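# Push chocolate bar row from table onto infeed belt

## Task

Push the whole row of chocolate bars off the steel table and onto the white infeed belt; it counts only when each bar rests flat with all of it on the belt.

## Robot and tools

Robot. Two arms stand at the steel table: left_arm, fitted with a left hand, has its base near (-0.046, +0.370, 0) m in the scene frame; right_arm, fitted with a right hand, near (+0.012, -0.326, 0) m. Both bases are turned almost not at all. A two-camera stand is behind the arms. Loose items can now and then get a small nudge that the robot did not cause.

Frames. Scene frame: origin at table-top height halfway between the nominal bases, +x out over the table, +z up, +y toward left_arm. Arm names do not match left and right in the images. Each arm reports its hand pose and takes its offsets in its own base frame, whose axes nearly match the scene's. Fixed cameras and the table use the scene frame. Reported positions and orientations may be wrong by a few cm, more at long reach.

Hand point axes (right hand): +z runs along straight fingers to the tips, +y leaves the palm face (palm surface at y = -0.062 m), +x crosses the palm away from the thumb. On the left hand +x points toward the thumb instead. Straight fingertips end about 0.11 to 0.16 m out along +z; fingers sit near y = -0.076. A rigid mast at the wrist on the palm side (x +0.05 to +0.10, sign flipped on the left hand; z -0.16 to -0.11; out to y +0.06) can strike things. Fingertips have rubber caps; the rest is hard plastic.

execute_actions. Argument actions: a list of actions run in sequence; each action is a table of 1 to 15 rows, one row per 1/30 s step, so an action lasts 0.5 s; a short table repeats its final row. Every row is 48 numbers in [-1, 1], covering both arms even if one stays still:
0-5 left_arm dx, dy, dz, rx, ry, rz; 6-21 left hand motors; 22 left current_limit; 23 left speed; 24-29 right_arm dx, dy, dz, rx, ry, rz; 30-45 right hand motors; 46 right current_limit; 47 right speed.

Arm numbers are offsets, not poses: each row gives the displacement from the arm's Hand target as it was when the action began, along that arm's base axes, rotating about the target's position. Rows inside one action do not add up; consecutive actions do, so sending the same offset again moves further. Scale: 1.0 = 0.6 m for dx, dy, dz and 180 degrees for the rotation vector rx, ry, rz. A translation longer than 1.0 is scaled down along its direction. Orientation is clipped each step to within 40 degrees of the measured one. The hand often stops short of the target; an all-zero action re-requests it, and a leftover gap can be sent as a fresh offset. Very small offsets may produce no motion. To release a push, command the target back behind the current hand point. The right elbow sags under load, so aim higher if the hand sits low. Near-singular wrist poses can swing the whole arm.

Hand numbers are absolute goals, never offsets. Either 16 hinge values in the order index_abd, index_mcp, index_pip, index_dip, middle_abd, middle_mcp, middle_pip, middle_dip, ring_abd, ring_mcp, ring_pip, ring_dip, thumb_cmc, thumb_axl, thumb_mcp, thumb_ipl (each scaled between its two stops; straight is about +0.75 mcp, +0.58 pip, +0.70 dip, 0 abd, thumb_cmc +0.71), or grasp form: a, b, c, d in the first four slots and exactly 0 in the other twelve. All four grasp numbers 0 = open hand; a curls index and middle tips, b bends all fingers at the knuckles, c brings the thumb across the palm, d curls the ring finger. A zero is a real goal, so to keep a hand unchanged resend its hand_goal, hand_current_limit and hand_speed. current_limit maps -1..+1 to 0..550 mA (floor 11 mA); speed sets motion at (speed+1)/2 of 8.5 rad/s. Initial values are +0.4 and -0.6; the last sent values persist.

cameras: list of names (cam_high, cam_low, cam_left_wrist, cam_right_wrist), ["all"], or []. Omitted or null gives every image only when actions is empty. An unknown name voids the call.

Results. end_effector_position (m) and end_effector_quat_wxyz per arm in its base frame; Hand target (the base for the next offsets); joint positions, velocities (possibly just "within noise") and torques (offset, scaled, noisy; numbers 3 and 4 wrap at ±28 N m); positions at some control steps; motor temperatures; per hand motor hand_goal, hand_measured, hand_current_ma, and hand_state (moving, goal, blocked, overload). A motor drawing 495 mA or more for a total of 5 s shuts off for 10 s. Motors near 85 °C bring a MOTOR HOT line; at 100 °C that arm goes limp for 30 s or more. Stretched arms, loads and pushes into unreachable poses heat motors. A stopped arm discards new hand numbers.

zoom_image: camera plus region [x0, y0, x1, y1] in pixels (max 504 by 504) of that camera's most recent full image. Images are 504x504 for cam_high and cam_low, 672x504 for the wrist cameras.

finished_scene: optional scene = 1; ends the episode for good, so call it only once the bars stay flat on the belt without help.

Avoid: bars landing on the floor or off the table, slamming into the table or belt, very forceful shoves, arms bumping or squeezing each other, and stopping an arm.

Each tool is called after "Emit:" by a JSON object that holds its "name" and its "arguments".

## Session

Emit:
{"name": "execute_actions", "arguments": {"actions": []}}

Scene clock: 0.00 s.
left_arm: end_effector_position=(+0.5436, -0.0432, +0.3859) hand_goal=(+0.000, +0.754, +0.576, +0.696, +0.000, +0.754, +0.576, +0.696, +0.000, +0.754, +0.576, +0.696, +0.714, +0.678, +0.226, +0.168) hand_measured=(+0.000, +0.754, +0.576, +0.696, +0.000, +0.754, +0.576, +0.696, +0.000, +0.754, +0.576, +0.696, +0.714, +0.678, +0.226, +0.168) hand_current_ma=(+0, +0, +0, +0, +0, +0, +0, +0, +0, +0, +0, +0, +0, +0, +0, +0) hand_state=(goal, goal, goal, goal, goal, goal, goal, goal, goal, goal, goal, goal, goal, goal, goal, goal) hand_current_limit=0.40 hand_speed=-0.60 end_effector_quat_wxyz=(+0.119, +0.367, +0.892, +0.235) | right_arm: end_effector_position=(+0.3853, -0.0086, +0.2119) hand_goal=(+0.000, +0.754, +0.576, +0.696, +0.000, +0.754, +0.576, +0.696, +0.000, +0.754, +0.576, +0.696, +0.714, +0.678, +0.226, +0.168) hand_measured=(+0.000, +0.754, +0.576, +0.696, +0.000, +0.754, +0.576, +0.696, +0.000, +0.754, +0.576, +0.696, +0.714, +0.678, +0.226, +0.168) hand_current_ma=(+0, +0, +0, +0, +0, +0, +0, +0, +0, +0, +0, +0, +0, +0, +0, +0) hand_state=(goal, goal, goal, goal, goal, goal, goal, goal, goal, goal, goal, goal, goal, goal, goal, goal) hand_current_limit=0.40 hand_speed=-0.60 end_effector_quat_wxyz=(+0.043, +0.955, -0.105, +0.274)
Joint positions: left_arm=[-0.366 1.532 1.671 -1.437 -0.464 -1.091] | right_arm=[0.276 1.17 0.981 -0.887 0.277 1.995]
Joint velocities: within noise
Joint torques (N m): no reading
Motor temperatures (°C): left_arm=[31 34 32 31 32 32] | right_arm=[34 35 34 30 31 31]
Heat: left arm: hottest shoulder 34 °C; right arm: hottest shoulder 35 °C.
Hand target: left_arm +0.5463, -0.0442, +0.3991; +0.134, +0.363, +0.892, +0.235 | right_arm +0.3943, -0.0062, +0.2271; +0.036, +0.950, -0.107, +0.291

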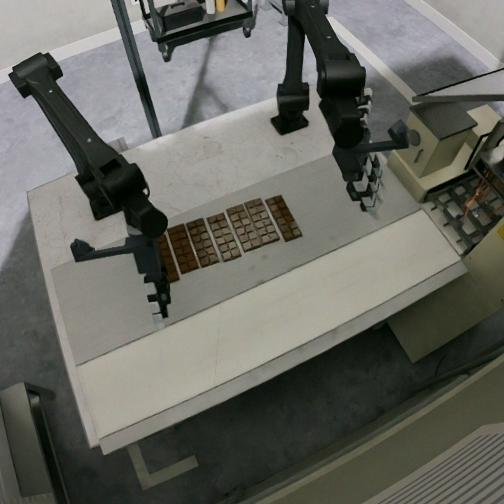

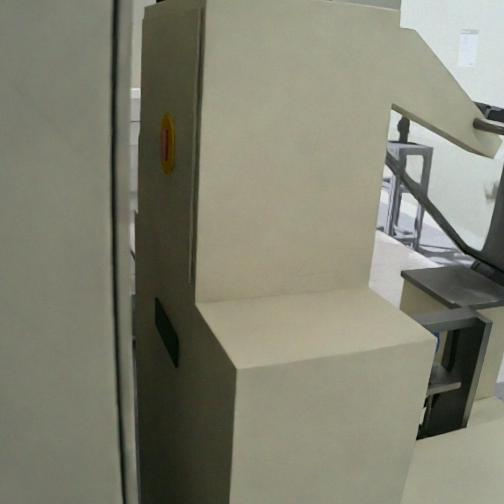

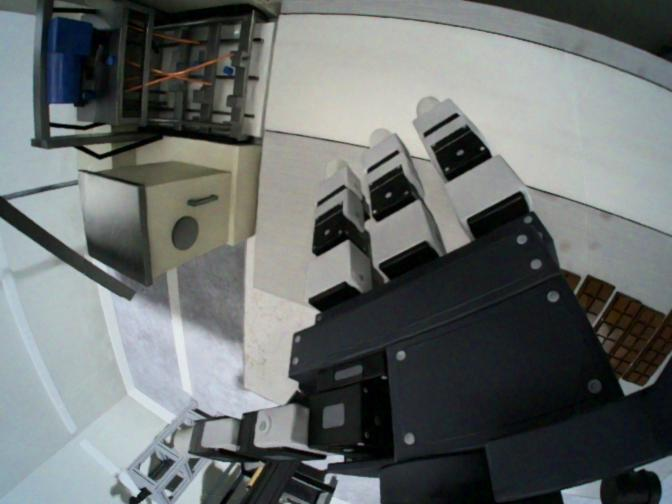

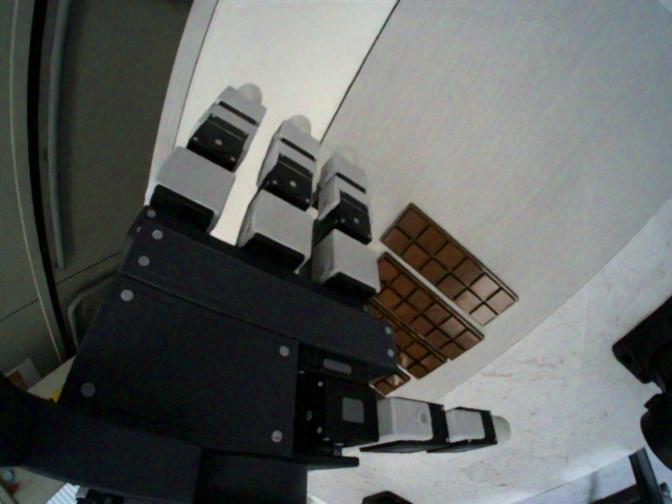

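Emit:
{"name": "zoom_image", "arguments": {"camera": "cam_high", "region": [20, 120, 270, 370]}}

Emit:
{"name": "zoom_image", "arguments": {"camera": "cam_high", "region": [220, 80, 504, 364]}}

Emit:
{"name": "zoom_image", "arguments": {"camera": "cam_right_wrist", "region": [250, 100, 670, 504]}}

Scaled by 2.016 from the camera's 504x504 image, which has a finer 720x720 frame.

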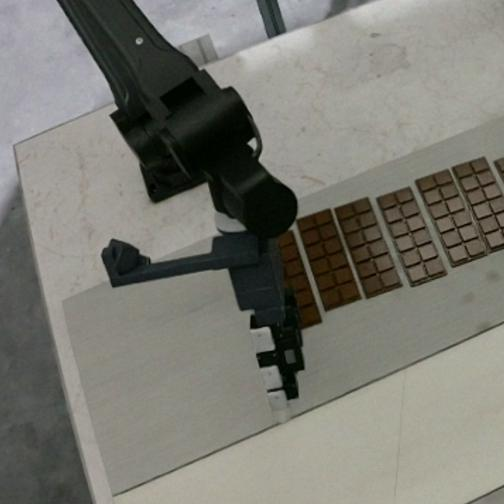

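Scaled by 1.775 from the camera's 504x504 image, which has a finer 720x720 frame.

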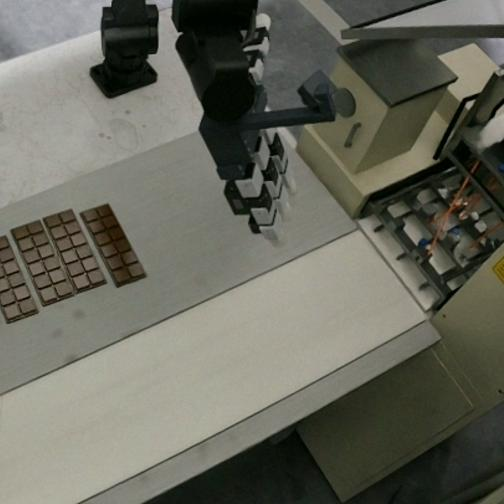

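Scaled by 1.200 from the camera's 672x504 image, which has a finer 960x720 frame.

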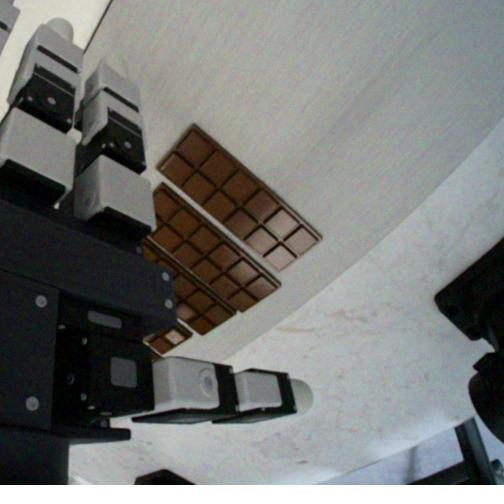

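Emit:
{"name": "execute_actions", "arguments": {"actions": [[[-0.062,-0.045,-0.033,-0.0094,0.0346,-0.0496,0,0,0,0,0,0,0,0,0,0,0,0,0,0,0,0,0.4,-0.6,-0.0213,0.052,0.0177,-0.0267,0.0342,0.1105,0,0,0,0,0,0,0,0,0,0,0,0,0,0,0,0,0.4,-0.6]]], "cameras": []}}

Scene clock: 15.17 s.
left_arm: end_effector_position=(+0.5120, -0.0704, +0.3754) hand_goal=(+0.000, +0.750, +0.580, +0.700, +0.000, +0.750, +0.580, +0.700, +0.000, +0.750, +0.580, +0.700, +0.710, +0.680, +0.230, +0.170) hand_measured=(+0.000, +0.754, +0.578, +0.698, +0.000, +0.756, +0.578, +0.698, +0.000, +0.754, +0.578, +0.698, +0.716, +0.678, +0.224, +0.168) hand_current_ma=(+0, +10, -2, -4, +0, +10, -2, -4, +0, +8, -3, -4, +12, -5, -14, -5) hand_state=(goal, goal, goal, goal, goal, goal, goal, goal, goal, goal, goal, goal, goal, goal, goal, goal) hand_current_limit=0.40 hand_speed=-0.60 end_effector_quat_wxyz=(+0.109, +0.433, +0.874, +0.191) | right_arm: end_effector_position=(+0.3778, +0.0244, +0.2252) hand_goal=(+0.000, +0.750, +0.580, +0.700, +0.000, +0.750, +0.580, +0.700, +0.000, +0.750, +0.580, +0.700, +0.710, +0.680, +0.230, +0.170) hand_measured=(+0.000, +0.750, +0.578, +0.698, +0.000, +0.750, +0.578, +0.698, +0.000, +0.750, +0.578, +0.698, +0.712, +0.678, +0.224, +0.168) hand_current_ma=(+0, +0, -2, -2, +0, +0, -2, -3, +0, +0, -2, -2, +3, -2, -10, -3) hand_state=(goal, goal, goal, goal, goal, goal, goal, goal, goal, goal, goal, goal, goal, goal, goal, goal) hand_current_limit=0.40 hand_speed=-0.60 end_effector_quat_wxyz=(+0.033, +0.968, +0.069, +0.237)
Joint positions: left_arm=[-0.413 1.45 1.59 -1.461 -0.371 -1.016] | right_arm=[0.366 1.121 0.981 -0.985 0.196 1.75]
Joint torques (N m): left_arm=[0.62 -10.75 8.14 0.32 -0.48 0.15] | right_arm=[0.21 -7.18 10.51 0.87 0.29 -0.17]
Heat: left arm: hottest shoulder 35 °C; right arm: hottest shoulder 35 °C.
Hand target: left_arm +0.5090, -0.0713, +0.3794; +0.109, +0.441, +0.870, +0.191 | right_arm +0.3815, +0.0251, +0.2377; +0.030, +0.966, +0.073, +0.246
Off the commanded pose: left_arm 0.005 m, 1 deg | right_arm 0.013 m, 1 deg.
Step readings (end_effector_position of left_arm | right_arm):
0: (+0.5436, -0.0432, +0.3859) | (+0.3853, -0.0086, +0.2119)
1: (+0.5436, -0.0434, +0.3855) | (+0.3855, -0.0084, +0.2119)
2: (+0.5431, -0.0459, +0.3834) | (+0.3858, -0.0059, +0.2114)
4: (+0.5379, -0.0511, +0.3756) | (+0.3839, +0.0003, +0.2122)
8: (+0.5198, -0.0614, +0.3666) | (+0.3786, +0.0188, +0.2183)
15: (+0.5119, -0.0702, +0.3756) | (+0.3767, +0.0246, +0.2247)
No camera images: "cameras" was empty.

Emit:
{"name": "execute_actions", "arguments": {"actions": [[[-0.062,-0.045,-0.033,-0.0094,0.0346,-0.0496,0,0,0,0,0,0,0,0,0,0,0,0,0,0,0,0,0.4,-0.6,-0.0213,0.052,0.0177,-0.0267,0.0342,0.1105,0,0,0,0,0,0,0,0,0,0,0,0,0,0,0,0,0.4,-0.6]],[[-0.062,-0.045,-0.033,-0.0094,0.0346,-0.0496,0,0,0,0,0,0,0,0,0,0,0,0,0,0,0,0,0.4,-0.6,-0.0213,0.052,0.0177,-0.0267,0.0342,0.1105,0,0,0,0,0,0,0,0,0,0,0,0,0,0,0,0,0.4,-0.6]],[[-0.062,-0.045,-0.033,-0.0094,0.0346,-0.0496,0,0,0,0,0,0,0,0,0,0,0,0,0,0,0,0,0.4,-0.6,-0.0213,0.052,0.0177,-0.0267,0.0342,0.1105,0,0,0,0,0,0,0,0,0,0,0,0,0,0,0,0,0.4,-0.6]],[[-0.062,-0.045,-0.033,-0.0094,0.0346,-0.0496,0,0,0,0,0,0,0,0,0,0,0,0,0,0,0,0,0.4,-0.6,-0.0213,0.052,0.0177,-0.0267,0.0342,0.1105,0,0,0,0,0,0,0,0,0,0,0,0,0,0,0,0,0.4,-0.6]]], "cameras": ["cam_high","cam_left_wrist","cam_right_wrist"]}}

Scene clock: 18.67 s.
left_arm: end_effector_position=(+0.3645, -0.1786, +0.2954) hand_goal=(+0.000, +0.750, +0.580, +0.700, +0.000, +0.750, +0.580, +0.700, +0.000, +0.750, +0.580, +0.700, +0.710, +0.680, +0.230, +0.170) hand_measured=(+0.000, +0.750, +0.578, +0.698, +0.000, +0.750, +0.578, +0.698, +0.000, +0.750, +0.578, +0.698, +0.712, +0.678, +0.224, +0.168) hand_current_ma=(+0, +0, -2, -4, +0, +0, -2, -4, +0, +0, -3, -4, +4, -5, -14, -5) hand_state=(goal, goal, goal, goal, goal, goal, goal, goal, goal, goal, goal, goal, goal, goal, goal, goal) hand_current_limit=0.40 hand_speed=-0.60 end_effector_quat_wxyz=(-0.003, +0.701, +0.713, +0.001) | right_arm: end_effector_position=(+0.3201, +0.1425, +0.2583) hand_goal=(+0.000, +0.750, +0.580, +0.700, +0.000, +0.750, +0.580, +0.700, +0.000, +0.750, +0.580, +0.700, +0.710, +0.680, +0.230, +0.170) hand_measured=(+0.000, +0.750, +0.578, +0.698, +0.000, +0.750, +0.578, +0.698, +0.000, +0.750, +0.578, +0.698, +0.712, +0.678, +0.224, +0.168) hand_current_ma=(+0, +0, -2, -2, +0, +0, -2, -3, +0, +0, -2, -2, +2, -2, -10, -3) hand_state=(goal, goal, goal, goal, goal, goal, goal, goal, goal, goal, goal, goal, goal, goal, goal, goal) hand_current_limit=0.40 hand_speed=-0.60 end_effector_quat_wxyz=(-0.001, +0.710, +0.704, -0.019)
Joint positions: left_arm=[-0.627 1.249 1.332 -1.659 -0.002 -0.645] | right_arm=[0.618 1.113 1.132 -1.628 0.004 0.627]
Joint torques (N m): left_arm=[0.44 -7.77 7.84 -0.29 -0.07 0.13] | right_arm=[0.26 -4.95 12.42 -0.03 0.09 -0.13]
Heat: left arm: hottest shoulder 35 °C; right arm: hottest elbow 36 °C.
Hand target: left_arm +0.3601, -0.1793, +0.3002; +0.000, +0.708, +0.706, +0.000 | right_arm +0.3304, +0.1499, +0.2801; +0.000, +0.707, +0.707, +0.000
Off the commanded pose: left_arm 0.006 m, 1 deg | right_arm 0.025 m, 2 deg.
Step readings (end_effector_position of left_arm | right_arm):
0: (+0.5120, -0.0705, +0.3754) | (+0.3778, +0.0244, +0.2252)
1: (+0.5119, -0.0708, +0.3747) | (+0.3778, +0.0246, +0.2251)
2: (+0.5103, -0.0735, +0.3714) | (+0.3769, +0.0264, +0.2243)
4: (+0.5018, -0.0777, +0.3614) | (+0.3722, +0.0317, +0.2238)
8: (+0.4814, -0.0887, +0.3488) | (+0.3632, +0.0475, +0.2263)
15: (+0.4750, -0.0971, +0.3552) | (+0.3605, +0.0527, +0.2289)
16: (+0.4749, -0.0975, +0.3549) | (+0.3605, +0.0529, +0.2288)
17: (+0.4729, -0.1005, +0.3520) | (+0.3594, +0.0546, +0.2280)
19: (+0.4642, -0.1048, +0.3432) | (+0.3539, +0.0593, +0.2269)
23: (+0.4438, -0.1158, +0.3318) | (+0.3432, +0.0729, +0.2255)
30: (+0.4382, -0.1239, +0.3354) | (+0.3420, +0.0794, +0.2287)
31: (+0.4379, -0.1243, +0.3350) | (+0.3423, +0.0800, +0.2294)
32: (+0.4356, -0.1276, +0.3323) | (+0.3418, +0.0815, +0.2304)
34: (+0.4268, -0.1322, +0.3244) | (+0.3376, +0.0862, +0.2329)
38: (+0.4067, -0.1432, +0.3137) | (+0.3305, +0.1004, +0.2383)
45: (+0.4013, -0.1508, +0.3156) | (+0.3306, +0.1092, +0.2459)
46: (+0.4009, -0.1514, +0.3151) | (+0.3306, +0.1097, +0.2464)
47: (+0.3982, -0.1545, +0.3129) | (+0.3299, +0.1110, +0.2473)
49: (+0.3895, -0.1592, +0.3059) | (+0.3257, +0.1152, +0.2500)
53: (+0.3697, -0.1704, +0.2956) | (+0.3194, +0.1289, +0.2557)
60: (+0.3644, -0.1779, +0.2955) | (+0.3199, +0.1394, +0.2590)
Images, in order (width x height): cam_high 504x504, cam_left_wrist 672x504, cam_right_wrist 672x504.

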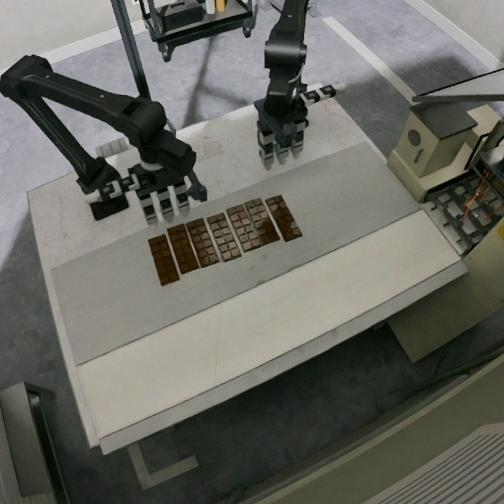

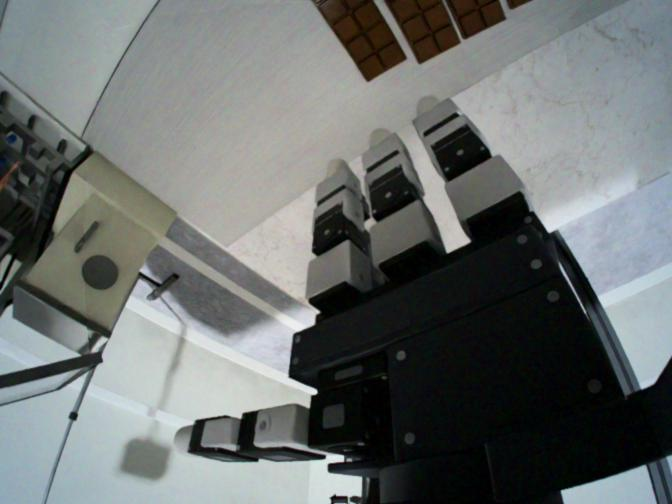

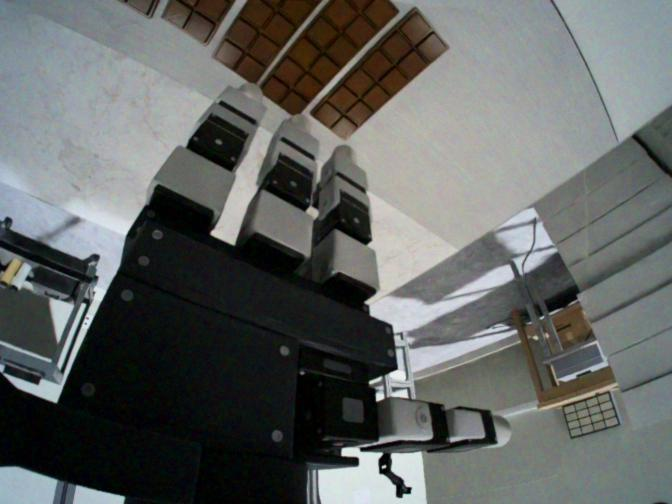

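Emit:
{"name": "zoom_image", "arguments": {"camera": "cam_high", "region": [130, 150, 320, 300]}}

Emit:
{"name": "zoom_image", "arguments": {"camera": "cam_high", "region": [20, 60, 480, 460]}}

Emit:
{"name": "zoom_image", "arguments": {"camera": "cam_right_wrist", "region": [100, 0, 500, 300]}}

Emit:
{"name": "zoom_image", "arguments": {"camera": "cam_left_wrist", "region": [200, 0, 600, 300]}}

Scaled by 2.653 from the camera's 504x504 image, which has a finer 720x720 frame.

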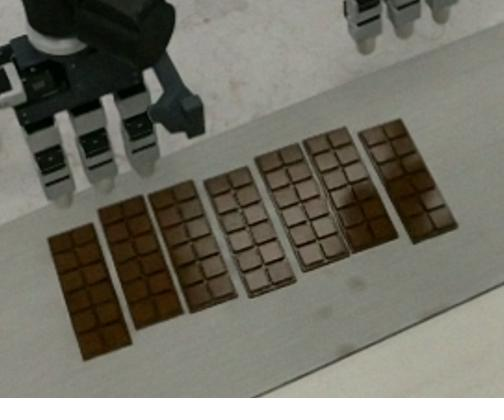

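Scaled by 1.096 from the camera's 504x504 image, which has a finer 720x720 frame.

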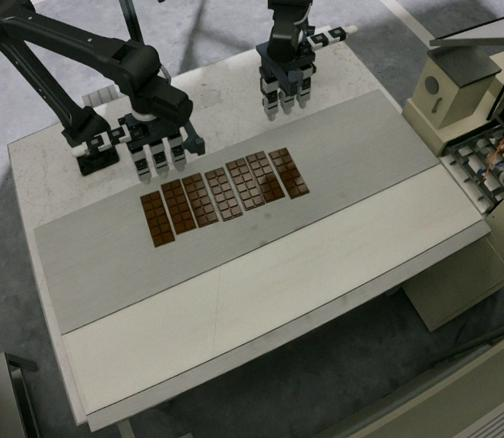

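Scaled by 1.260 from the camera's 672x504 image, which has a finer 960x720 frame.

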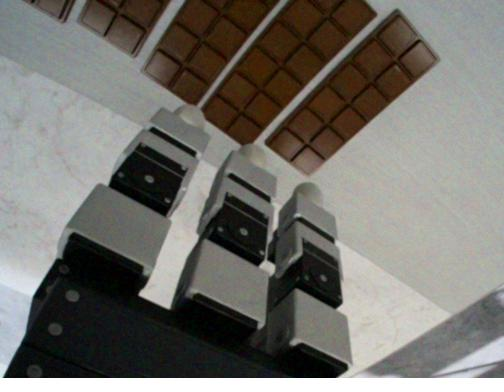

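Scaled by 1.260 from the camera's 672x504 image, which has a finer 960x720 frame.

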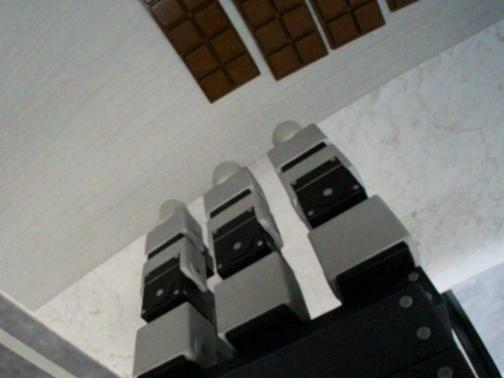

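Emit:
{"name": "execute_actions", "arguments": {"actions": [[[-0.057,-0.0657,-0.053,0,0,0,0,0.548,0.58,0.7,0,0.548,0.58,0.7,0,0.548,0.58,0.7,0.71,0.68,0.23,0.17,-0.3,-0.6,-0.072,-0.0155,-0.032,0,0,0,0,0.548,0.58,0.7,0,0.548,0.58,0.7,0,0.548,0.58,0.7,0.71,0.68,0.23,0.17,-0.3,-0.6]],[[-0.057,-0.0657,-0.053,0,0,0,0,0.548,0.58,0.7,0,0.548,0.58,0.7,0,0.548,0.58,0.7,0.71,0.68,0.23,0.17,-0.3,-0.6,-0.072,-0.0155,-0.032,0,0,0,0,0.548,0.58,0.7,0,0.548,0.58,0.7,0,0.548,0.58,0.7,0.71,0.68,0.23,0.17,-0.3,-0.6]],[[-0.057,-0.0657,-0.053,0,0,0,0,0.548,0.58,0.7,0,0.548,0.58,0.7,0,0.548,0.58,0.7,0.71,0.68,0.23,0.17,-0.3,-0.6,-0.072,-0.0155,-0.032,0,0,0,0,0.548,0.58,0.7,0,0.548,0.58,0.7,0,0.548,0.58,0.7,0.71,0.68,0.23,0.17,-0.3,-0.6]]], "cameras": ["cam_high","cam_left_wrist","cam_right_wrist"]}}

Emit:
{"name": "zoom_image", "arguments": {"camera": "cam_high", "region": [100, 130, 320, 300]}}

Scene clock: 35.60 s.
left_arm: end_effector_position=(+0.2549, -0.2956, +0.2043) hand_goal=(+0.000, +0.548, +0.580, +0.700, +0.000, +0.548, +0.580, +0.700, +0.000, +0.548, +0.580, +0.700, +0.710, +0.680, +0.230, +0.170) hand_measured=(+0.000, +0.550, +0.578, +0.698, +0.000, +0.550, +0.578, +0.698, +0.000, +0.550, +0.578, +0.698, +0.710, +0.678, +0.224, +0.168) hand_current_ma=(+0, +2, -2, -4, +0, +2, -2, -4, +0, +2, -3, -4, +1, -5, -14, -5) hand_state=(goal, goal, goal, goal, goal, goal, goal, goal, goal, goal, goal, goal, goal, goal, goal, goal) hand_current_limit=-0.30 hand_speed=-0.60 end_effector_quat_wxyz=(-0.006, +0.714, +0.700, +0.001) | right_arm: end_effector_position=(+0.2027, +0.1220, +0.2212) hand_goal=(+0.000, +0.548, +0.580, +0.700, +0.000, +0.548, +0.580, +0.700, +0.000, +0.548, +0.580, +0.700, +0.710, +0.680, +0.230, +0.170) hand_measured=(+0.000, +0.548, +0.578, +0.698, +0.000, +0.548, +0.578, +0.698, +0.000, +0.550, +0.578, +0.698, +0.710, +0.678, +0.224, +0.168) hand_current_ma=(+0, +1, -1, -2, +0, +1, -1, -3, +0, +1, -1, -2, +0, -2, -10, -3) hand_state=(goal, goal, goal, goal, goal, goal, goal, goal, goal, goal, goal, goal, goal, goal, goal, goal) hand_current_limit=-0.30 hand_speed=-0.60 end_effector_quat_wxyz=(-0.002, +0.706, +0.708, +0.000)
Joint positions: left_arm=[-1.077 1.297 1.136 -1.421 0.002 -1.056] | right_arm=[0.887 0.794 0.849 -1.624 -0.003 0.885]
Joint torques (N m): left_arm=[0.91 -7.06 8.03 0.5 -0.24 -0.22] | right_arm=[1.08 -1.08 8.34 0.27 0.32 0.06]
Motor temperatures (°C): left_arm=[31 35 37 31 33 32] | right_arm=[34 35 39 30 32 31]
Heat: left arm: hottest elbow 37 °C; right arm: hottest elbow 39 °C.
Hand target: left_arm +0.2576, -0.2974, +0.2047; +0.000, +0.708, +0.706, +0.000 | right_arm +0.2008, +0.1219, +0.2225; +0.000, +0.707, +0.707, +0.000
Off the commanded pose: left_arm 0.003 m, 1 deg | right_arm 0.002 m, 0 deg.
Step readings (end_effector_position of left_arm | right_arm):
0: (+0.3645, -0.1786, +0.2954) | (+0.3201, +0.1425, +0.2583)
1: (+0.3641, -0.1788, +0.2949) | (+0.3201, +0.1425, +0.2583)
2: (+0.3620, -0.1807, +0.2933) | (+0.3195, +0.1431, +0.2586)
4: (+0.3537, -0.1870, +0.2850) | (+0.3147, +0.1433, +0.2580)
8: (+0.3311, -0.2106, +0.2674) | (+0.2973, +0.1401, +0.2570)
15: (+0.3247, -0.2196, +0.2648) | (+0.2893, +0.1395, +0.2608)
16: (+0.3247, -0.2193, +0.2645) | (+0.2888, +0.1392, +0.2599)
17: (+0.3239, -0.2207, +0.2632) | (+0.2863, +0.1389, +0.2580)
19: (+0.3186, -0.2279, +0.2568) | (+0.2771, +0.1362, +0.2499)
23: (+0.2954, -0.2492, +0.2416) | (+0.2532, +0.1304, +0.2362)
30: (+0.2890, -0.2575, +0.2389) | (+0.2456, +0.1306, +0.2397)
31: (+0.2890, -0.2573, +0.2388) | (+0.2453, +0.1305, +0.2394)
32: (+0.2883, -0.2584, +0.2378) | (+0.2428, +0.1304, +0.2377)
34: (+0.2833, -0.2658, +0.2329) | (+0.2340, +0.1278, +0.2309)
38: (+0.2621, -0.2879, +0.2156) | (+0.2113, +0.1230, +0.2187)
45: (+0.2550, -0.2969, +0.2041) | (+0.2035, +0.1231, +0.2211)
Images, in order (width x height): cam_high 504x504, cam_left_wrist 672x504, cam_right_wrist 672x504.

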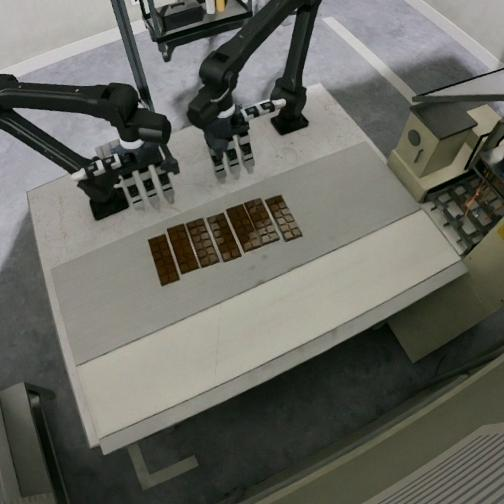

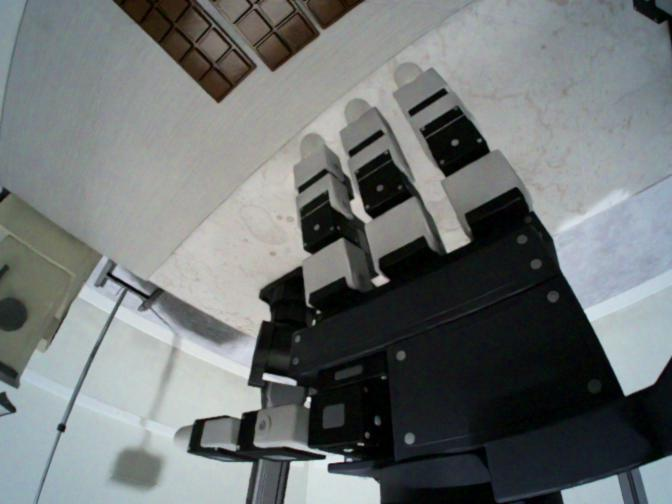

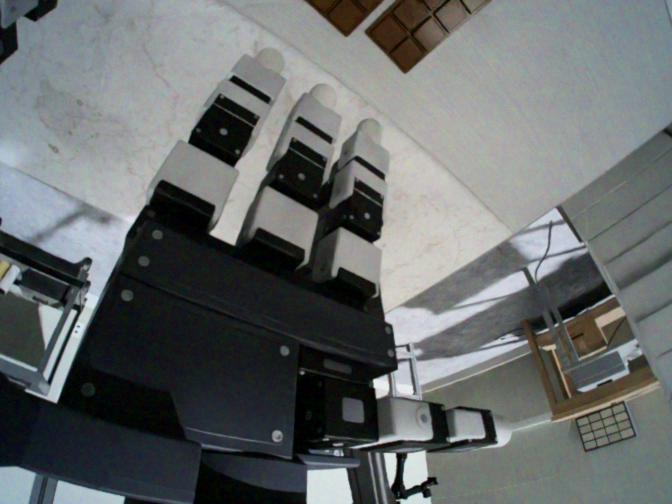

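Scaled by 2.291 from the camera's 504x504 image, which has a finer 720x720 frame.

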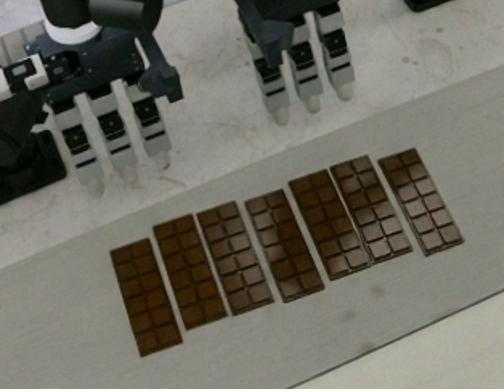

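Emit:
{"name": "execute_actions", "arguments": {"actions": [[[0,-0.0045,-0.045,0,0,0,0,0.548,0.58,0.7,0,0.548,0.58,0.7,0,0.548,0.58,0.7,0.71,0.68,0.23,0.17,-0.3,-0.6,-0.0111,-0.0038,-0.0542,0,0,0,0,0.548,0.58,0.7,0,0.548,0.58,0.7,0,0.548,0.58,0.7,0.71,0.68,0.23,0.17,-0.3,-0.6]],[[0,-0.0045,-0.045,0,0,0,0,0.548,0.58,0.7,0,0.548,0.58,0.7,0,0.548,0.58,0.7,0.71,0.68,0.23,0.17,-0.3,-0.6,-0.0111,-0.0038,-0.0542,0,0,0,0,0.548,0.58,0.7,0,0.548,0.58,0.7,0,0.548,0.58,0.7,0.71,0.68,0.23,0.17,-0.3,-0.6]],[[0,-0.0045,-0.035,0,0,0,0,0.548,0.58,0.7,0,0.548,0.58,0.7,0,0.548,0.58,0.7,0.71,0.68,0.23,0.17,-0.3,-0.6,-0.0111,-0.0038,-0.0442,0,0,0,0,0.548,0.58,0.7,0,0.548,0.58,0.7,0,0.548,0.58,0.7,0.71,0.68,0.23,0.17,-0.3,-0.6]]], "cameras": ["cam_high","cam_left_wrist","cam_right_wrist"]}}

Emit:
{"name": "zoom_image", "arguments": {"camera": "cam_high", "region": [100, 130, 320, 300]}}

Scene clock: 39.50 s.
left_arm: end_effector_position=(+0.2590, -0.3043, +0.1458) hand_goal=(+0.000, +0.548, +0.580, +0.700, +0.000, +0.548, +0.580, +0.700, +0.000, +0.548, +0.580, +0.700, +0.710, +0.680, +0.230, +0.170) hand_measured=(+0.000, +0.550, +0.578, +0.698, +0.000, +0.550, +0.578, +0.698, +0.034, +0.546, +0.578, +0.698, +0.710, +0.678, +0.224, +0.168) hand_current_ma=(+0, +2, -2, -4, +0, +2, -2, -4, +82, -2, -1, -1, +1, -5, -14, -5) hand_state=(goal, goal, goal, goal, goal, goal, goal, goal, blocked, goal, goal, goal, goal, goal, goal, goal) hand_current_limit=-0.30 hand_speed=-0.60 end_effector_quat_wxyz=(+0.008, +0.711, +0.703, -0.003) | right_arm: end_effector_position=(+0.1799, +0.1116, +0.1292) hand_goal=(+0.000, +0.548, +0.580, +0.700, +0.000, +0.548, +0.580, +0.700, +0.000, +0.548, +0.580, +0.700, +0.710, +0.680, +0.230, +0.170) hand_measured=(+0.000, +0.548, +0.578, +0.698, +0.000, +0.548, +0.578, +0.698, +0.004, +0.548, +0.580, +0.698, +0.710, +0.678, +0.224, +0.168) hand_current_ma=(+0, +1, -1, -2, +0, +1, -1, -3, +3, +0, -1, -1, +0, -2, -10, -3) hand_state=(goal, goal, goal, goal, goal, goal, goal, goal, goal, goal, goal, goal, goal, goal, goal, goal) hand_current_limit=-0.30 hand_speed=-0.60 end_effector_quat_wxyz=(+0.000, +0.707, +0.708, -0.010)
Joint positions: left_arm=[-1.079 1.345 1.02 -1.229 0.001 -1.068] | right_arm=[0.956 0.754 0.591 -1.428 -0.003 0.954]
Joint torques (N m): left_arm=[0.32 -5.77 6.32 1.16 -0.23 -0.19] | right_arm=[1.03 -0.32 8.05 0.85 0.3 0.08]
Heat: left arm: hottest elbow 37 °C; right arm: hottest elbow 39 °C.
Hand target: left_arm +0.2576, -0.3057, +0.1299; +0.000, +0.708, +0.706, +0.000 | right_arm +0.1808, +0.1151, +0.1309; +0.000, +0.707, +0.707, +0.000
Off the commanded pose: left_arm 0.016 m, 1 deg | right_arm 0.004 m, 1 deg.
Step readings (end_effector_position of left_arm | right_arm):
0: (+0.2549, -0.2955, +0.2043) | (+0.2027, +0.1220, +0.2212)
1: (+0.2550, -0.2957, +0.2043) | (+0.2025, +0.1219, +0.2209)
2: (+0.2553, -0.2963, +0.2033) | (+0.2020, +0.1216, +0.2191)
4: (+0.2563, -0.2981, +0.1986) | (+0.2002, +0.1206, +0.2110)
8: (+0.2556, -0.2968, +0.1858) | (+0.1931, +0.1148, +0.1902)
15: (+0.2563, -0.2979, +0.1797) | (+0.1931, +0.1159, +0.1865)
16: (+0.2564, -0.2981, +0.1795) | (+0.1932, +0.1160, +0.1865)
17: (+0.2567, -0.2987, +0.1785) | (+0.1933, +0.1164, +0.1850)
19: (+0.2575, -0.3002, +0.1737) | (+0.1926, +0.1172, +0.1780)
23: (+0.2568, -0.2988, +0.1596) | (+0.1864, +0.1126, +0.1588)
30: (+0.2573, -0.2997, +0.1521) | (+0.1863, +0.1133, +0.1547)
31: (+0.2574, -0.2999, +0.1519) | (+0.1863, +0.1134, +0.1546)
32: (+0.2577, -0.3004, +0.1513) | (+0.1864, +0.1139, +0.1533)
34: (+0.2586, -0.3020, +0.1482) | (+0.1857, +0.1147, +0.1476)
38: (+0.2588, -0.3038, +0.1460) | (+0.1800, +0.1106, +0.1318)
45: (+0.2590, -0.3042, +0.1458) | (+0.1796, +0.1113, +0.1291)
Images, in order (width x height): cam_high 504x504, cam_left_wrist 672x504, cam_right_wrist 672x504.

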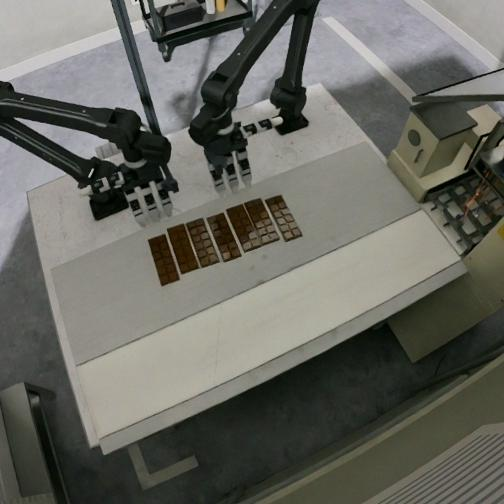

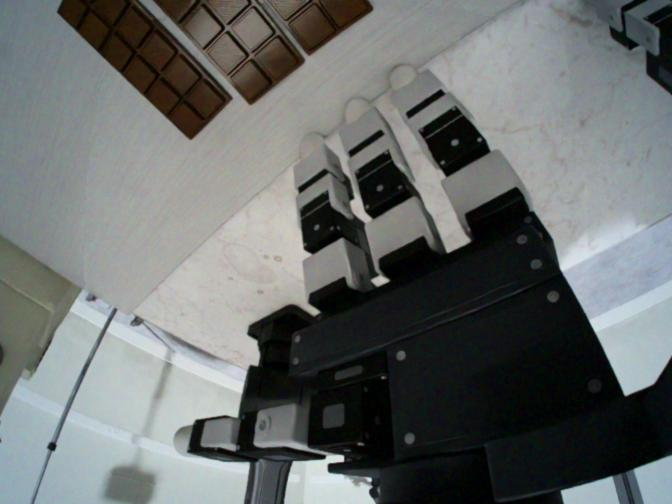

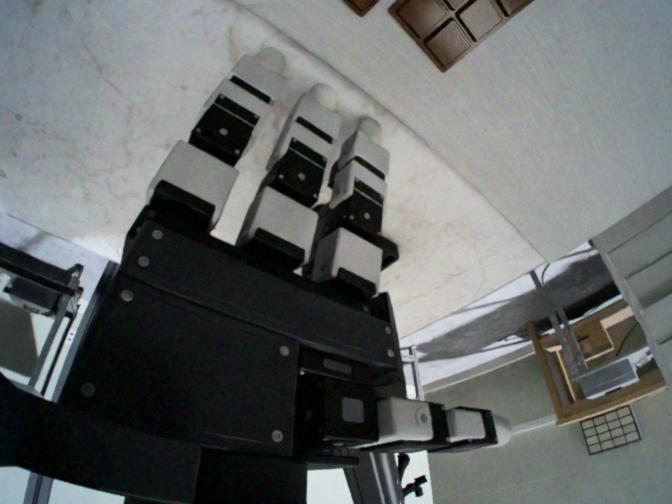

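Scaled by 2.291 from the camera's 504x504 image, which has a finer 720x720 frame.

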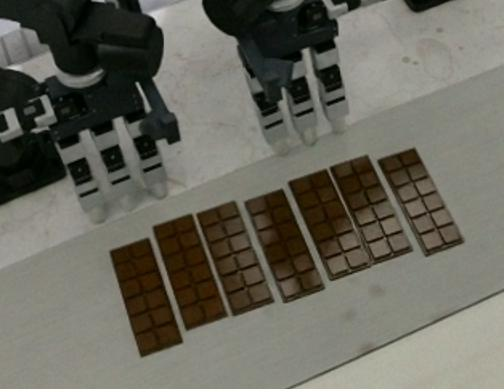

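Emit:
{"name": "zoom_image", "arguments": {"camera": "cam_right_wrist", "region": [200, 20, 460, 220]}}

Emit:
{"name": "zoom_image", "arguments": {"camera": "cam_left_wrist", "region": [250, 30, 510, 230]}}

Emit:
{"name": "zoom_image", "arguments": {"camera": "cam_high", "region": [120, 160, 270, 260]}}

Scaled by 1.938 from the camera's 672x504 image, which has a finer 960x720 frame.

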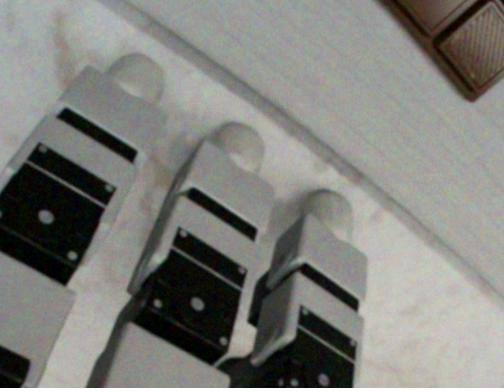

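Scaled by 1.938 from the camera's 672x504 image, which has a finer 960x720 frame.

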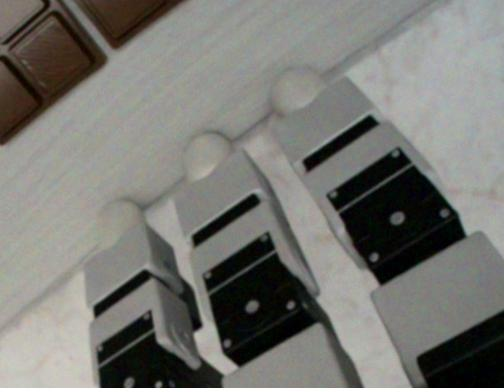

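Scaled by 3.360 from the camera's 504x504 image, which has a finer 720x720 frame.

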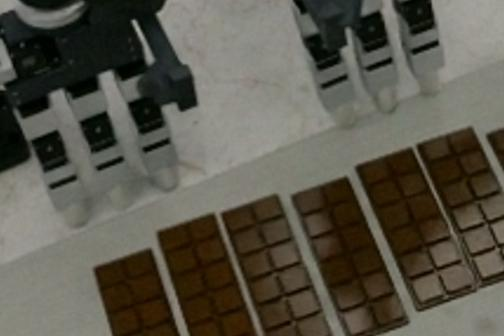

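Emit:
{"name": "execute_actions", "arguments": {"actions": [[[0,0,0.045,0,0,0,0,0.548,0.58,0.7,0,0.548,0.58,0.7,0,0.548,0.58,0.7,0.71,0.68,0.23,0.17,-0.3,-0.6,0,0.007,0.02,0,0,0,0,0.548,0.58,0.7,0,0.548,0.58,0.7,0,0.548,0.58,0.7,0.71,0.68,0.23,0.17,-0.3,-0.6]],[[0.04,0.003,0,0,0,0,0,0.548,0.58,0.7,0,0.548,0.58,0.7,0,0.548,0.58,0.7,0.71,0.68,0.23,0.17,-0.3,-0.6,0.0367,0.008,0,0,0,0,0,0.548,0.58,0.7,0,0.548,0.58,0.7,0,0.548,0.58,0.7,0.71,0.68,0.23,0.17,-0.3,-0.6]]], "cameras": ["cam_high","cam_left_wrist","cam_right_wrist"]}}

Emit:
{"name": "zoom_image", "arguments": {"camera": "cam_high", "region": [120, 160, 270, 260]}}

Emit:
{"name": "zoom_image", "arguments": {"camera": "cam_right_wrist", "region": [200, 0, 500, 220]}}

Emit:
{"name": "zoom_image", "arguments": {"camera": "cam_left_wrist", "region": [210, 0, 510, 230]}}

Scene clock: 43.97 s.
left_arm: end_effector_position=(+0.2717, -0.2938, +0.1477) hand_goal=(+0.000, +0.548, +0.580, +0.700, +0.000, +0.548, +0.580, +0.700, +0.000, +0.548, +0.580, +0.700, +0.710, +0.680, +0.230, +0.170) hand_measured=(+0.000, +0.550, +0.578, +0.698, +0.000, +0.550, +0.578, +0.698, +0.000, +0.546, +0.580, +0.702, +0.710, +0.678, +0.224, +0.168) hand_current_ma=(+0, +2, -2, -4, +0, +2, -2, -4, +0, -2, +0, +1, +1, -5, -14, -5) hand_state=(goal, goal, goal, goal, goal, goal, goal, goal, goal, goal, goal, goal, goal, goal, goal, goal) hand_current_limit=-0.30 hand_speed=-0.60 end_effector_quat_wxyz=(-0.007, +0.706, +0.708, +0.002) | right_arm: end_effector_position=(+0.1890, +0.1133, +0.1297) hand_goal=(+0.000, +0.548, +0.580, +0.700, +0.000, +0.548, +0.580, +0.700, +0.000, +0.548, +0.580, +0.700, +0.710, +0.680, +0.230, +0.170) hand_measured=(+0.000, +0.548, +0.578, +0.698, +0.000, +0.548, +0.578, +0.698, +0.004, +0.572, +0.594, +0.708, +0.710, +0.678, +0.224, +0.168) hand_current_ma=(+0, +1, -1, -2, +0, +1, -1, -3, +4, +56, +25, +10, +0, -2, -10, -3) hand_state=(goal, goal, goal, goal, goal, goal, goal, goal, goal, blocked, goal, goal, goal, goal, goal, goal) hand_current_limit=-0.30 hand_speed=-0.60 end_effector_quat_wxyz=(-0.001, +0.704, +0.710, -0.022)
Joint positions: left_arm=[-1.037 1.358 1.04 -1.267 0 -1.039] | right_arm=[0.912 0.797 0.613 -1.43 -0.007 0.903]
Joint torques (N m): left_arm=[1.44 -6.65 10.43 -0.34 -0.22 0.1] | right_arm=[-0.91 0.67 10.84 1.1 0.5 -0.05]
Heat: left arm: hottest elbow 37 °C; right arm: hottest elbow 40 °C.
Hand target: left_arm +0.2816, -0.3038, +0.1568; +0.000, +0.708, +0.706, +0.000 | right_arm +0.2029, +0.1243, +0.1430; +0.000, +0.707, +0.707, +0.000
Off the commanded pose: left_arm 0.017 m, 1 deg | right_arm 0.022 m, 3 deg.
Step readings (end_effector_position of left_arm | right_arm):
0: (+0.2590, -0.3043, +0.1458) | (+0.1799, +0.1116, +0.1292)
1: (+0.2590, -0.3043, +0.1458) | (+0.1798, +0.1117, +0.1292)
2: (+0.2589, -0.3041, +0.1458) | (+0.1797, +0.1117, +0.1292)
4: (+0.2583, -0.3030, +0.1457) | (+0.1793, +0.1121, +0.1292)
8: (+0.2568, -0.3001, +0.1460) | (+0.1785, +0.1128, +0.1292)
15: (+0.2564, -0.2993, +0.1461) | (+0.1779, +0.1123, +0.1292)
16: (+0.2564, -0.2994, +0.1462) | (+0.1779, +0.1122, +0.1292)
17: (+0.2566, -0.2994, +0.1465) | (+0.1781, +0.1121, +0.1290)
19: (+0.2581, -0.2982, +0.1467) | (+0.1799, +0.1115, +0.1281)
23: (+0.2666, -0.2955, +0.1480) | (+0.1861, +0.1117, +0.1295)
30: (+0.2717, -0.2939, +0.1480) | (+0.1887, +0.1130, +0.1297)
Images, in order (width x height): cam_high 504x504, cam_left_wrist 672x504, cam_right_wrist 672x504.

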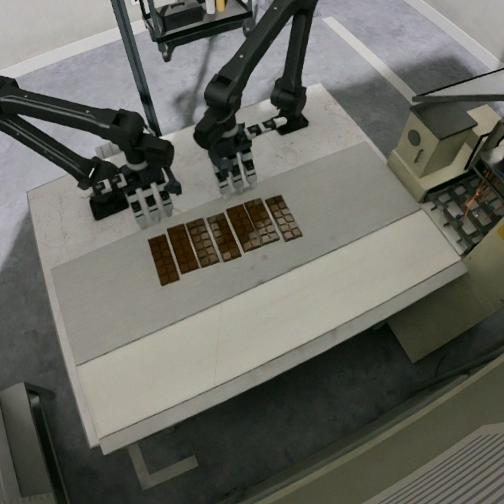

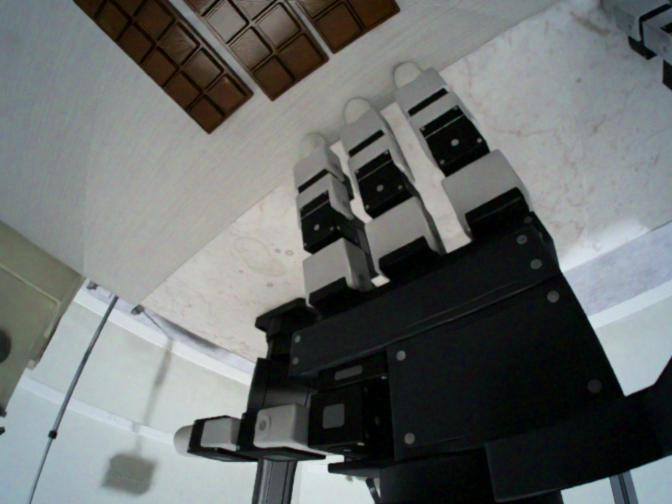

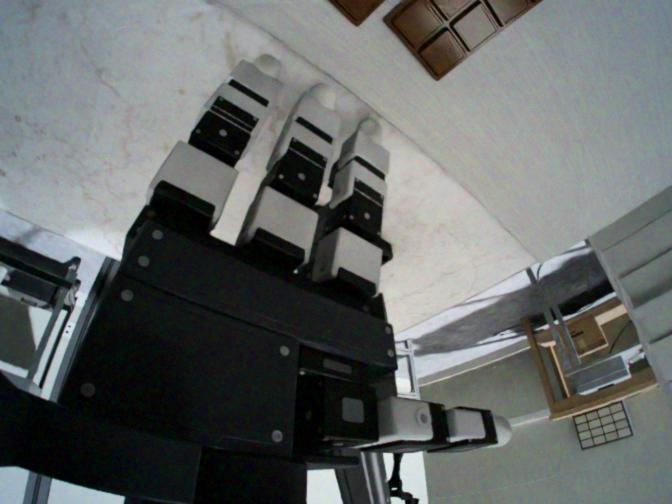

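Scaled by 3.360 from the camera's 504x504 image, which has a finer 720x720 frame.

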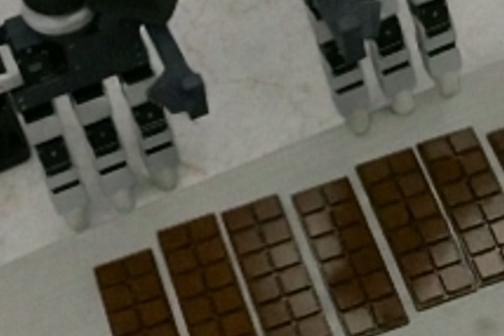

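Scaled by 1.680 from the camera's 672x504 image, which has a finer 960x720 frame.

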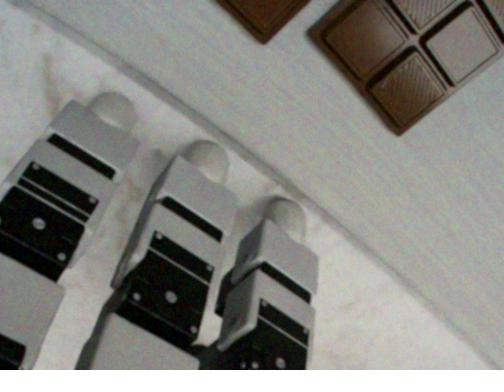

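Scaled by 1.680 from the camera's 672x504 image, which has a finer 960x720 frame.

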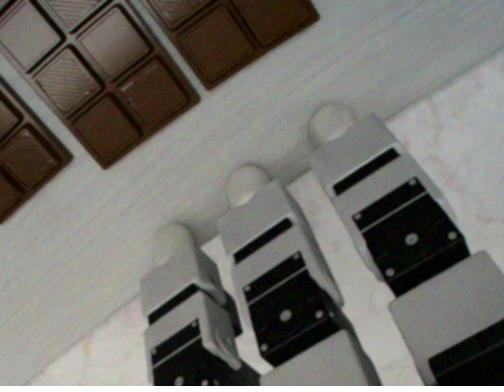

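Emit:
{"name": "execute_actions", "arguments": {"actions": [[[0,0,0.02,0,0,0,0,0.548,0.58,0.7,0,0.548,0.58,0.7,0,0.548,0.58,0.7,0.71,0.68,0.23,0.17,-0.3,-0.6,-0.015,0,0.04,0,0,0,0,0.548,0.58,0.7,0,0.548,0.58,0.7,0,0.548,0.58,0.7,0.71,0.68,0.23,0.17,-0.3,-0.6]]], "cameras": []}}

Scene clock: 45.43 s.
left_arm: end_effector_position=(+0.2705, -0.2918, +0.1531) hand_goal=(+0.000, +0.548, +0.580, +0.700, +0.000, +0.548, +0.580, +0.700, +0.000, +0.548, +0.580, +0.700, +0.710, +0.680, +0.230, +0.170) hand_measured=(+0.000, +0.550, +0.578, +0.698, +0.000, +0.550, +0.578, +0.698, +0.000, +0.546, +0.580, +0.700, +0.710, +0.678, +0.224, +0.168) hand_current_ma=(+0, +2, -2, -4, +0, +2, -2, -4, +0, -2, -1, +1, +1, -5, -14, -5) hand_state=(goal, goal, goal, goal, goal, goal, goal, goal, goal, goal, goal, goal, goal, goal, goal, goal) hand_current_limit=-0.30 hand_speed=-0.60 end_effector_quat_wxyz=(-0.015, +0.706, +0.708, +0.004) | right_arm: end_effector_position=(+0.1871, +0.1124, +0.1428) hand_goal=(+0.000, +0.548, +0.580, +0.700, +0.000, +0.548, +0.580, +0.700, +0.000, +0.548, +0.580, +0.700, +0.710, +0.680, +0.230, +0.170) hand_measured=(+0.000, +0.548, +0.578, +0.698, +0.000, +0.548, +0.578, +0.698, +0.002, +0.552, +0.582, +0.702, +0.710, +0.678, +0.224, +0.168) hand_current_ma=(+0, +1, -1, -2, +0, +1, -1, -3, +2, +5, +3, +2, +0, -2, -10, -3) hand_state=(goal, goal, goal, goal, goal, goal, goal, goal, goal, goal, goal, goal, goal, goal, goal, goal) hand_current_limit=-0.30 hand_speed=-0.60 end_effector_quat_wxyz=(+0.002, +0.707, +0.707, -0.025)
Joint positions: left_arm=[-1.037 1.359 1.056 -1.3 0 -1.039] | right_arm=[0.923 0.792 0.645 -1.475 -0.003 0.922]
Joint torques (N m): left_arm=[1.38 -7.36 10.96 -0.38 -0.23 0.1] | right_arm=[0.97 -1.2 12.19 0.02 0.3 0.09]
Heat: left arm: hottest elbow 37 °C; right arm: hottest elbow 40 °C.
Hand target: left_arm +0.2817, -0.3038, +0.1687; +0.000, +0.708, +0.706, +0.000 | right_arm +0.1938, +0.1242, +0.1669; +0.000, +0.707, +0.707, +0.000
Off the commanded pose: left_arm 0.023 m, 2 deg | right_arm 0.028 m, 3 deg.
Step readings (end_effector_position of left_arm | right_arm):
0: (+0.2717, -0.2938, +0.1477) | (+0.1890, +0.1133, +0.1297)
1: (+0.2717, -0.2938, +0.1477) | (+0.1890, +0.1133, +0.1297)
2: (+0.2715, -0.2934, +0.1480) | (+0.1892, +0.1135, +0.1303)
4: (+0.2708, -0.2923, +0.1490) | (+0.1893, +0.1127, +0.1319)
8: (+0.2704, -0.2916, +0.1515) | (+0.1884, +0.1124, +0.1381)
15: (+0.2706, -0.2919, +0.1531) | (+0.1877, +0.1128, +0.1429)
No camera images: "cameras" was empty.

Emit:
{"name": "execute_actions", "arguments": {"actions": [[[0.02,-0.008,0,0,0,0,0,0.548,0.58,0.7,0,0.548,0.58,0.7,0,0.548,0.58,0.7,0.71,0.68,0.23,0.17,-0.3,-0.6,0.033,0,0,0,0,0,0,0.548,0.58,0.7,0,0.548,0.58,0.7,0,0.548,0.58,0.7,0.71,0.68,0.23,0.17,-0.3,-0.6]]], "cameras": ["cam_high","cam_left_wrist","cam_right_wrist"]}}

Emit:
{"name": "zoom_image", "arguments": {"camera": "cam_high", "region": [120, 160, 270, 260]}}

Emit:
{"name": "zoom_image", "arguments": {"camera": "cam_right_wrist", "region": [200, 0, 500, 220]}}

Emit:
{"name": "zoom_image", "arguments": {"camera": "cam_left_wrist", "region": [210, 0, 510, 230]}}

Scene clock: 47.40 s.
left_arm: end_effector_position=(+0.2822, -0.2957, +0.1551) hand_goal=(+0.000, +0.548, +0.580, +0.700, +0.000, +0.548, +0.580, +0.700, +0.000, +0.548, +0.580, +0.700, +0.710, +0.680, +0.230, +0.170) hand_measured=(+0.000, +0.550, +0.578, +0.698, +0.000, +0.550, +0.578, +0.698, +0.000, +0.548, +0.580, +0.700, +0.710, +0.678, +0.224, +0.168) hand_current_ma=(+0, +2, -2, -4, +0, +2, -2, -4, +0, -1, -1, +1, +1, -5, -14, -5) hand_state=(goal, goal, goal, goal, goal, goal, goal, goal, goal, goal, goal, goal, goal, goal, goal, goal) hand_current_limit=-0.30 hand_speed=-0.60 end_effector_quat_wxyz=(-0.014, +0.705, +0.709, +0.003) | right_arm: end_effector_position=(+0.1993, +0.1103, +0.1462) hand_goal=(+0.000, +0.548, +0.580, +0.700, +0.000, +0.548, +0.580, +0.700, +0.000, +0.548, +0.580, +0.700, +0.710, +0.680, +0.230, +0.170) hand_measured=(+0.000, +0.548, +0.578, +0.698, +0.002, +0.552, +0.580, +0.698, +0.002, +0.554, +0.584, +0.702, +0.710, +0.678, +0.224, +0.168) hand_current_ma=(+0, +1, -1, -2, +2, +3, +0, -1, +1, +8, +4, +2, +0, -2, -10, -3) hand_state=(goal, goal, goal, goal, goal, goal, goal, goal, goal, goal, goal, goal, goal, goal, goal, goal) hand_current_limit=-0.30 hand_speed=-0.60 end_effector_quat_wxyz=(+0.003, +0.708, +0.706, -0.028)
Joint positions: left_arm=[-1.016 1.38 1.083 -1.301 0 -1.022] | right_arm=[0.865 0.816 0.665 -1.475 0.001 0.867]
Joint torques (N m): left_arm=[1.32 -7.3 10.99 -0.29 -0.19 0.12] | right_arm=[-0.56 -0.26 12.14 0.72 0.23 -0.15]
Heat: left arm: hottest elbow 37 °C; right arm: hottest elbow 40 °C.
Hand target: left_arm +0.2935, -0.3086, +0.1687; +0.000, +0.708, +0.706, +0.000 | right_arm +0.2137, +0.1241, +0.1670; +0.000, +0.707, +0.707, +0.000
Off the commanded pose: left_arm 0.022 m, 2 deg | right_arm 0.029 m, 3 deg.
Step readings (end_effector_position of left_arm | right_arm):
0: (+0.2705, -0.2918, +0.1531) | (+0.1871, +0.1123, +0.1428)
1: (+0.2705, -0.2918, +0.1531) | (+0.1872, +0.1123, +0.1429)
2: (+0.2709, -0.2920, +0.1534) | (+0.1875, +0.1122, +0.1431)
4: (+0.2731, -0.2929, +0.1543) | (+0.1897, +0.1115, +0.1440)
8: (+0.2798, -0.2955, +0.1560) | (+0.1966, +0.1097, +0.1463)
15: (+0.2822, -0.2956, +0.1551) | (+0.1990, +0.1101, +0.1462)
Images, in order (width x height): cam_high 504x504, cam_left_wrist 672x504, cam_right_wrist 672x504.

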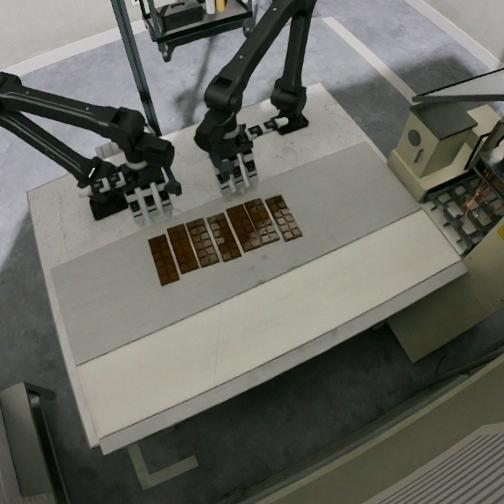

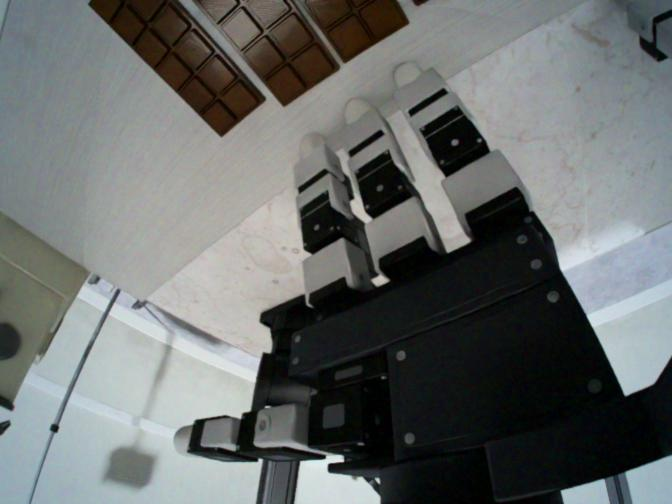

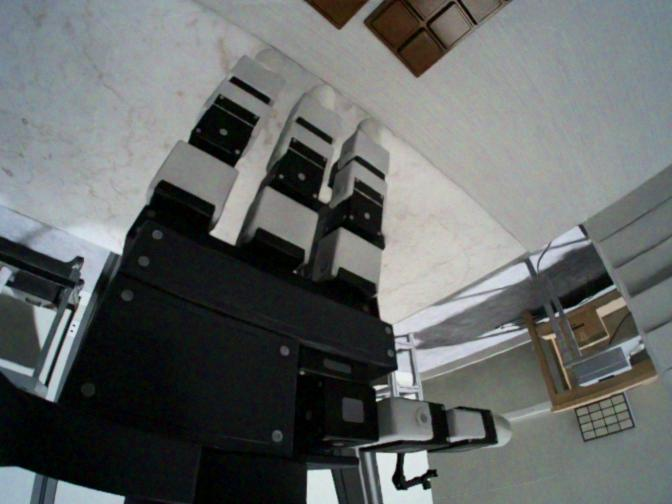

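Scaled by 3.360 from the camera's 504x504 image, which has a finer 720x720 frame.

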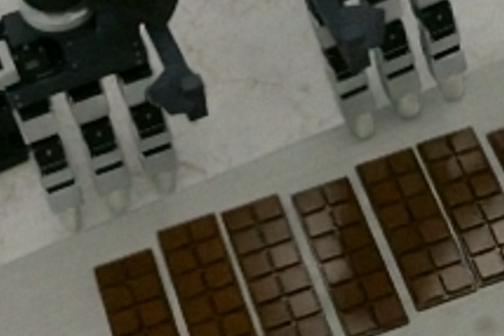

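Scaled by 1.680 from the camera's 672x504 image, which has a finer 960x720 frame.

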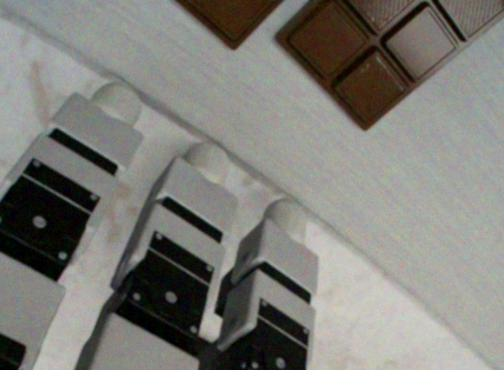

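Scaled by 1.680 from the camera's 672x504 image, which has a finer 960x720 frame.

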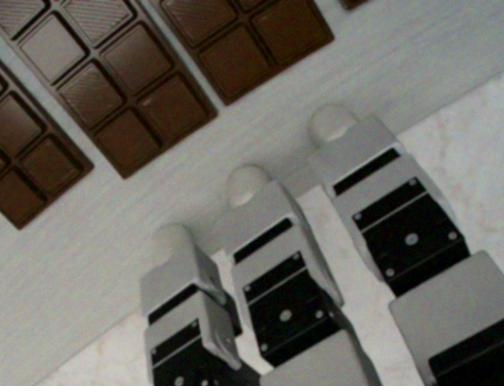

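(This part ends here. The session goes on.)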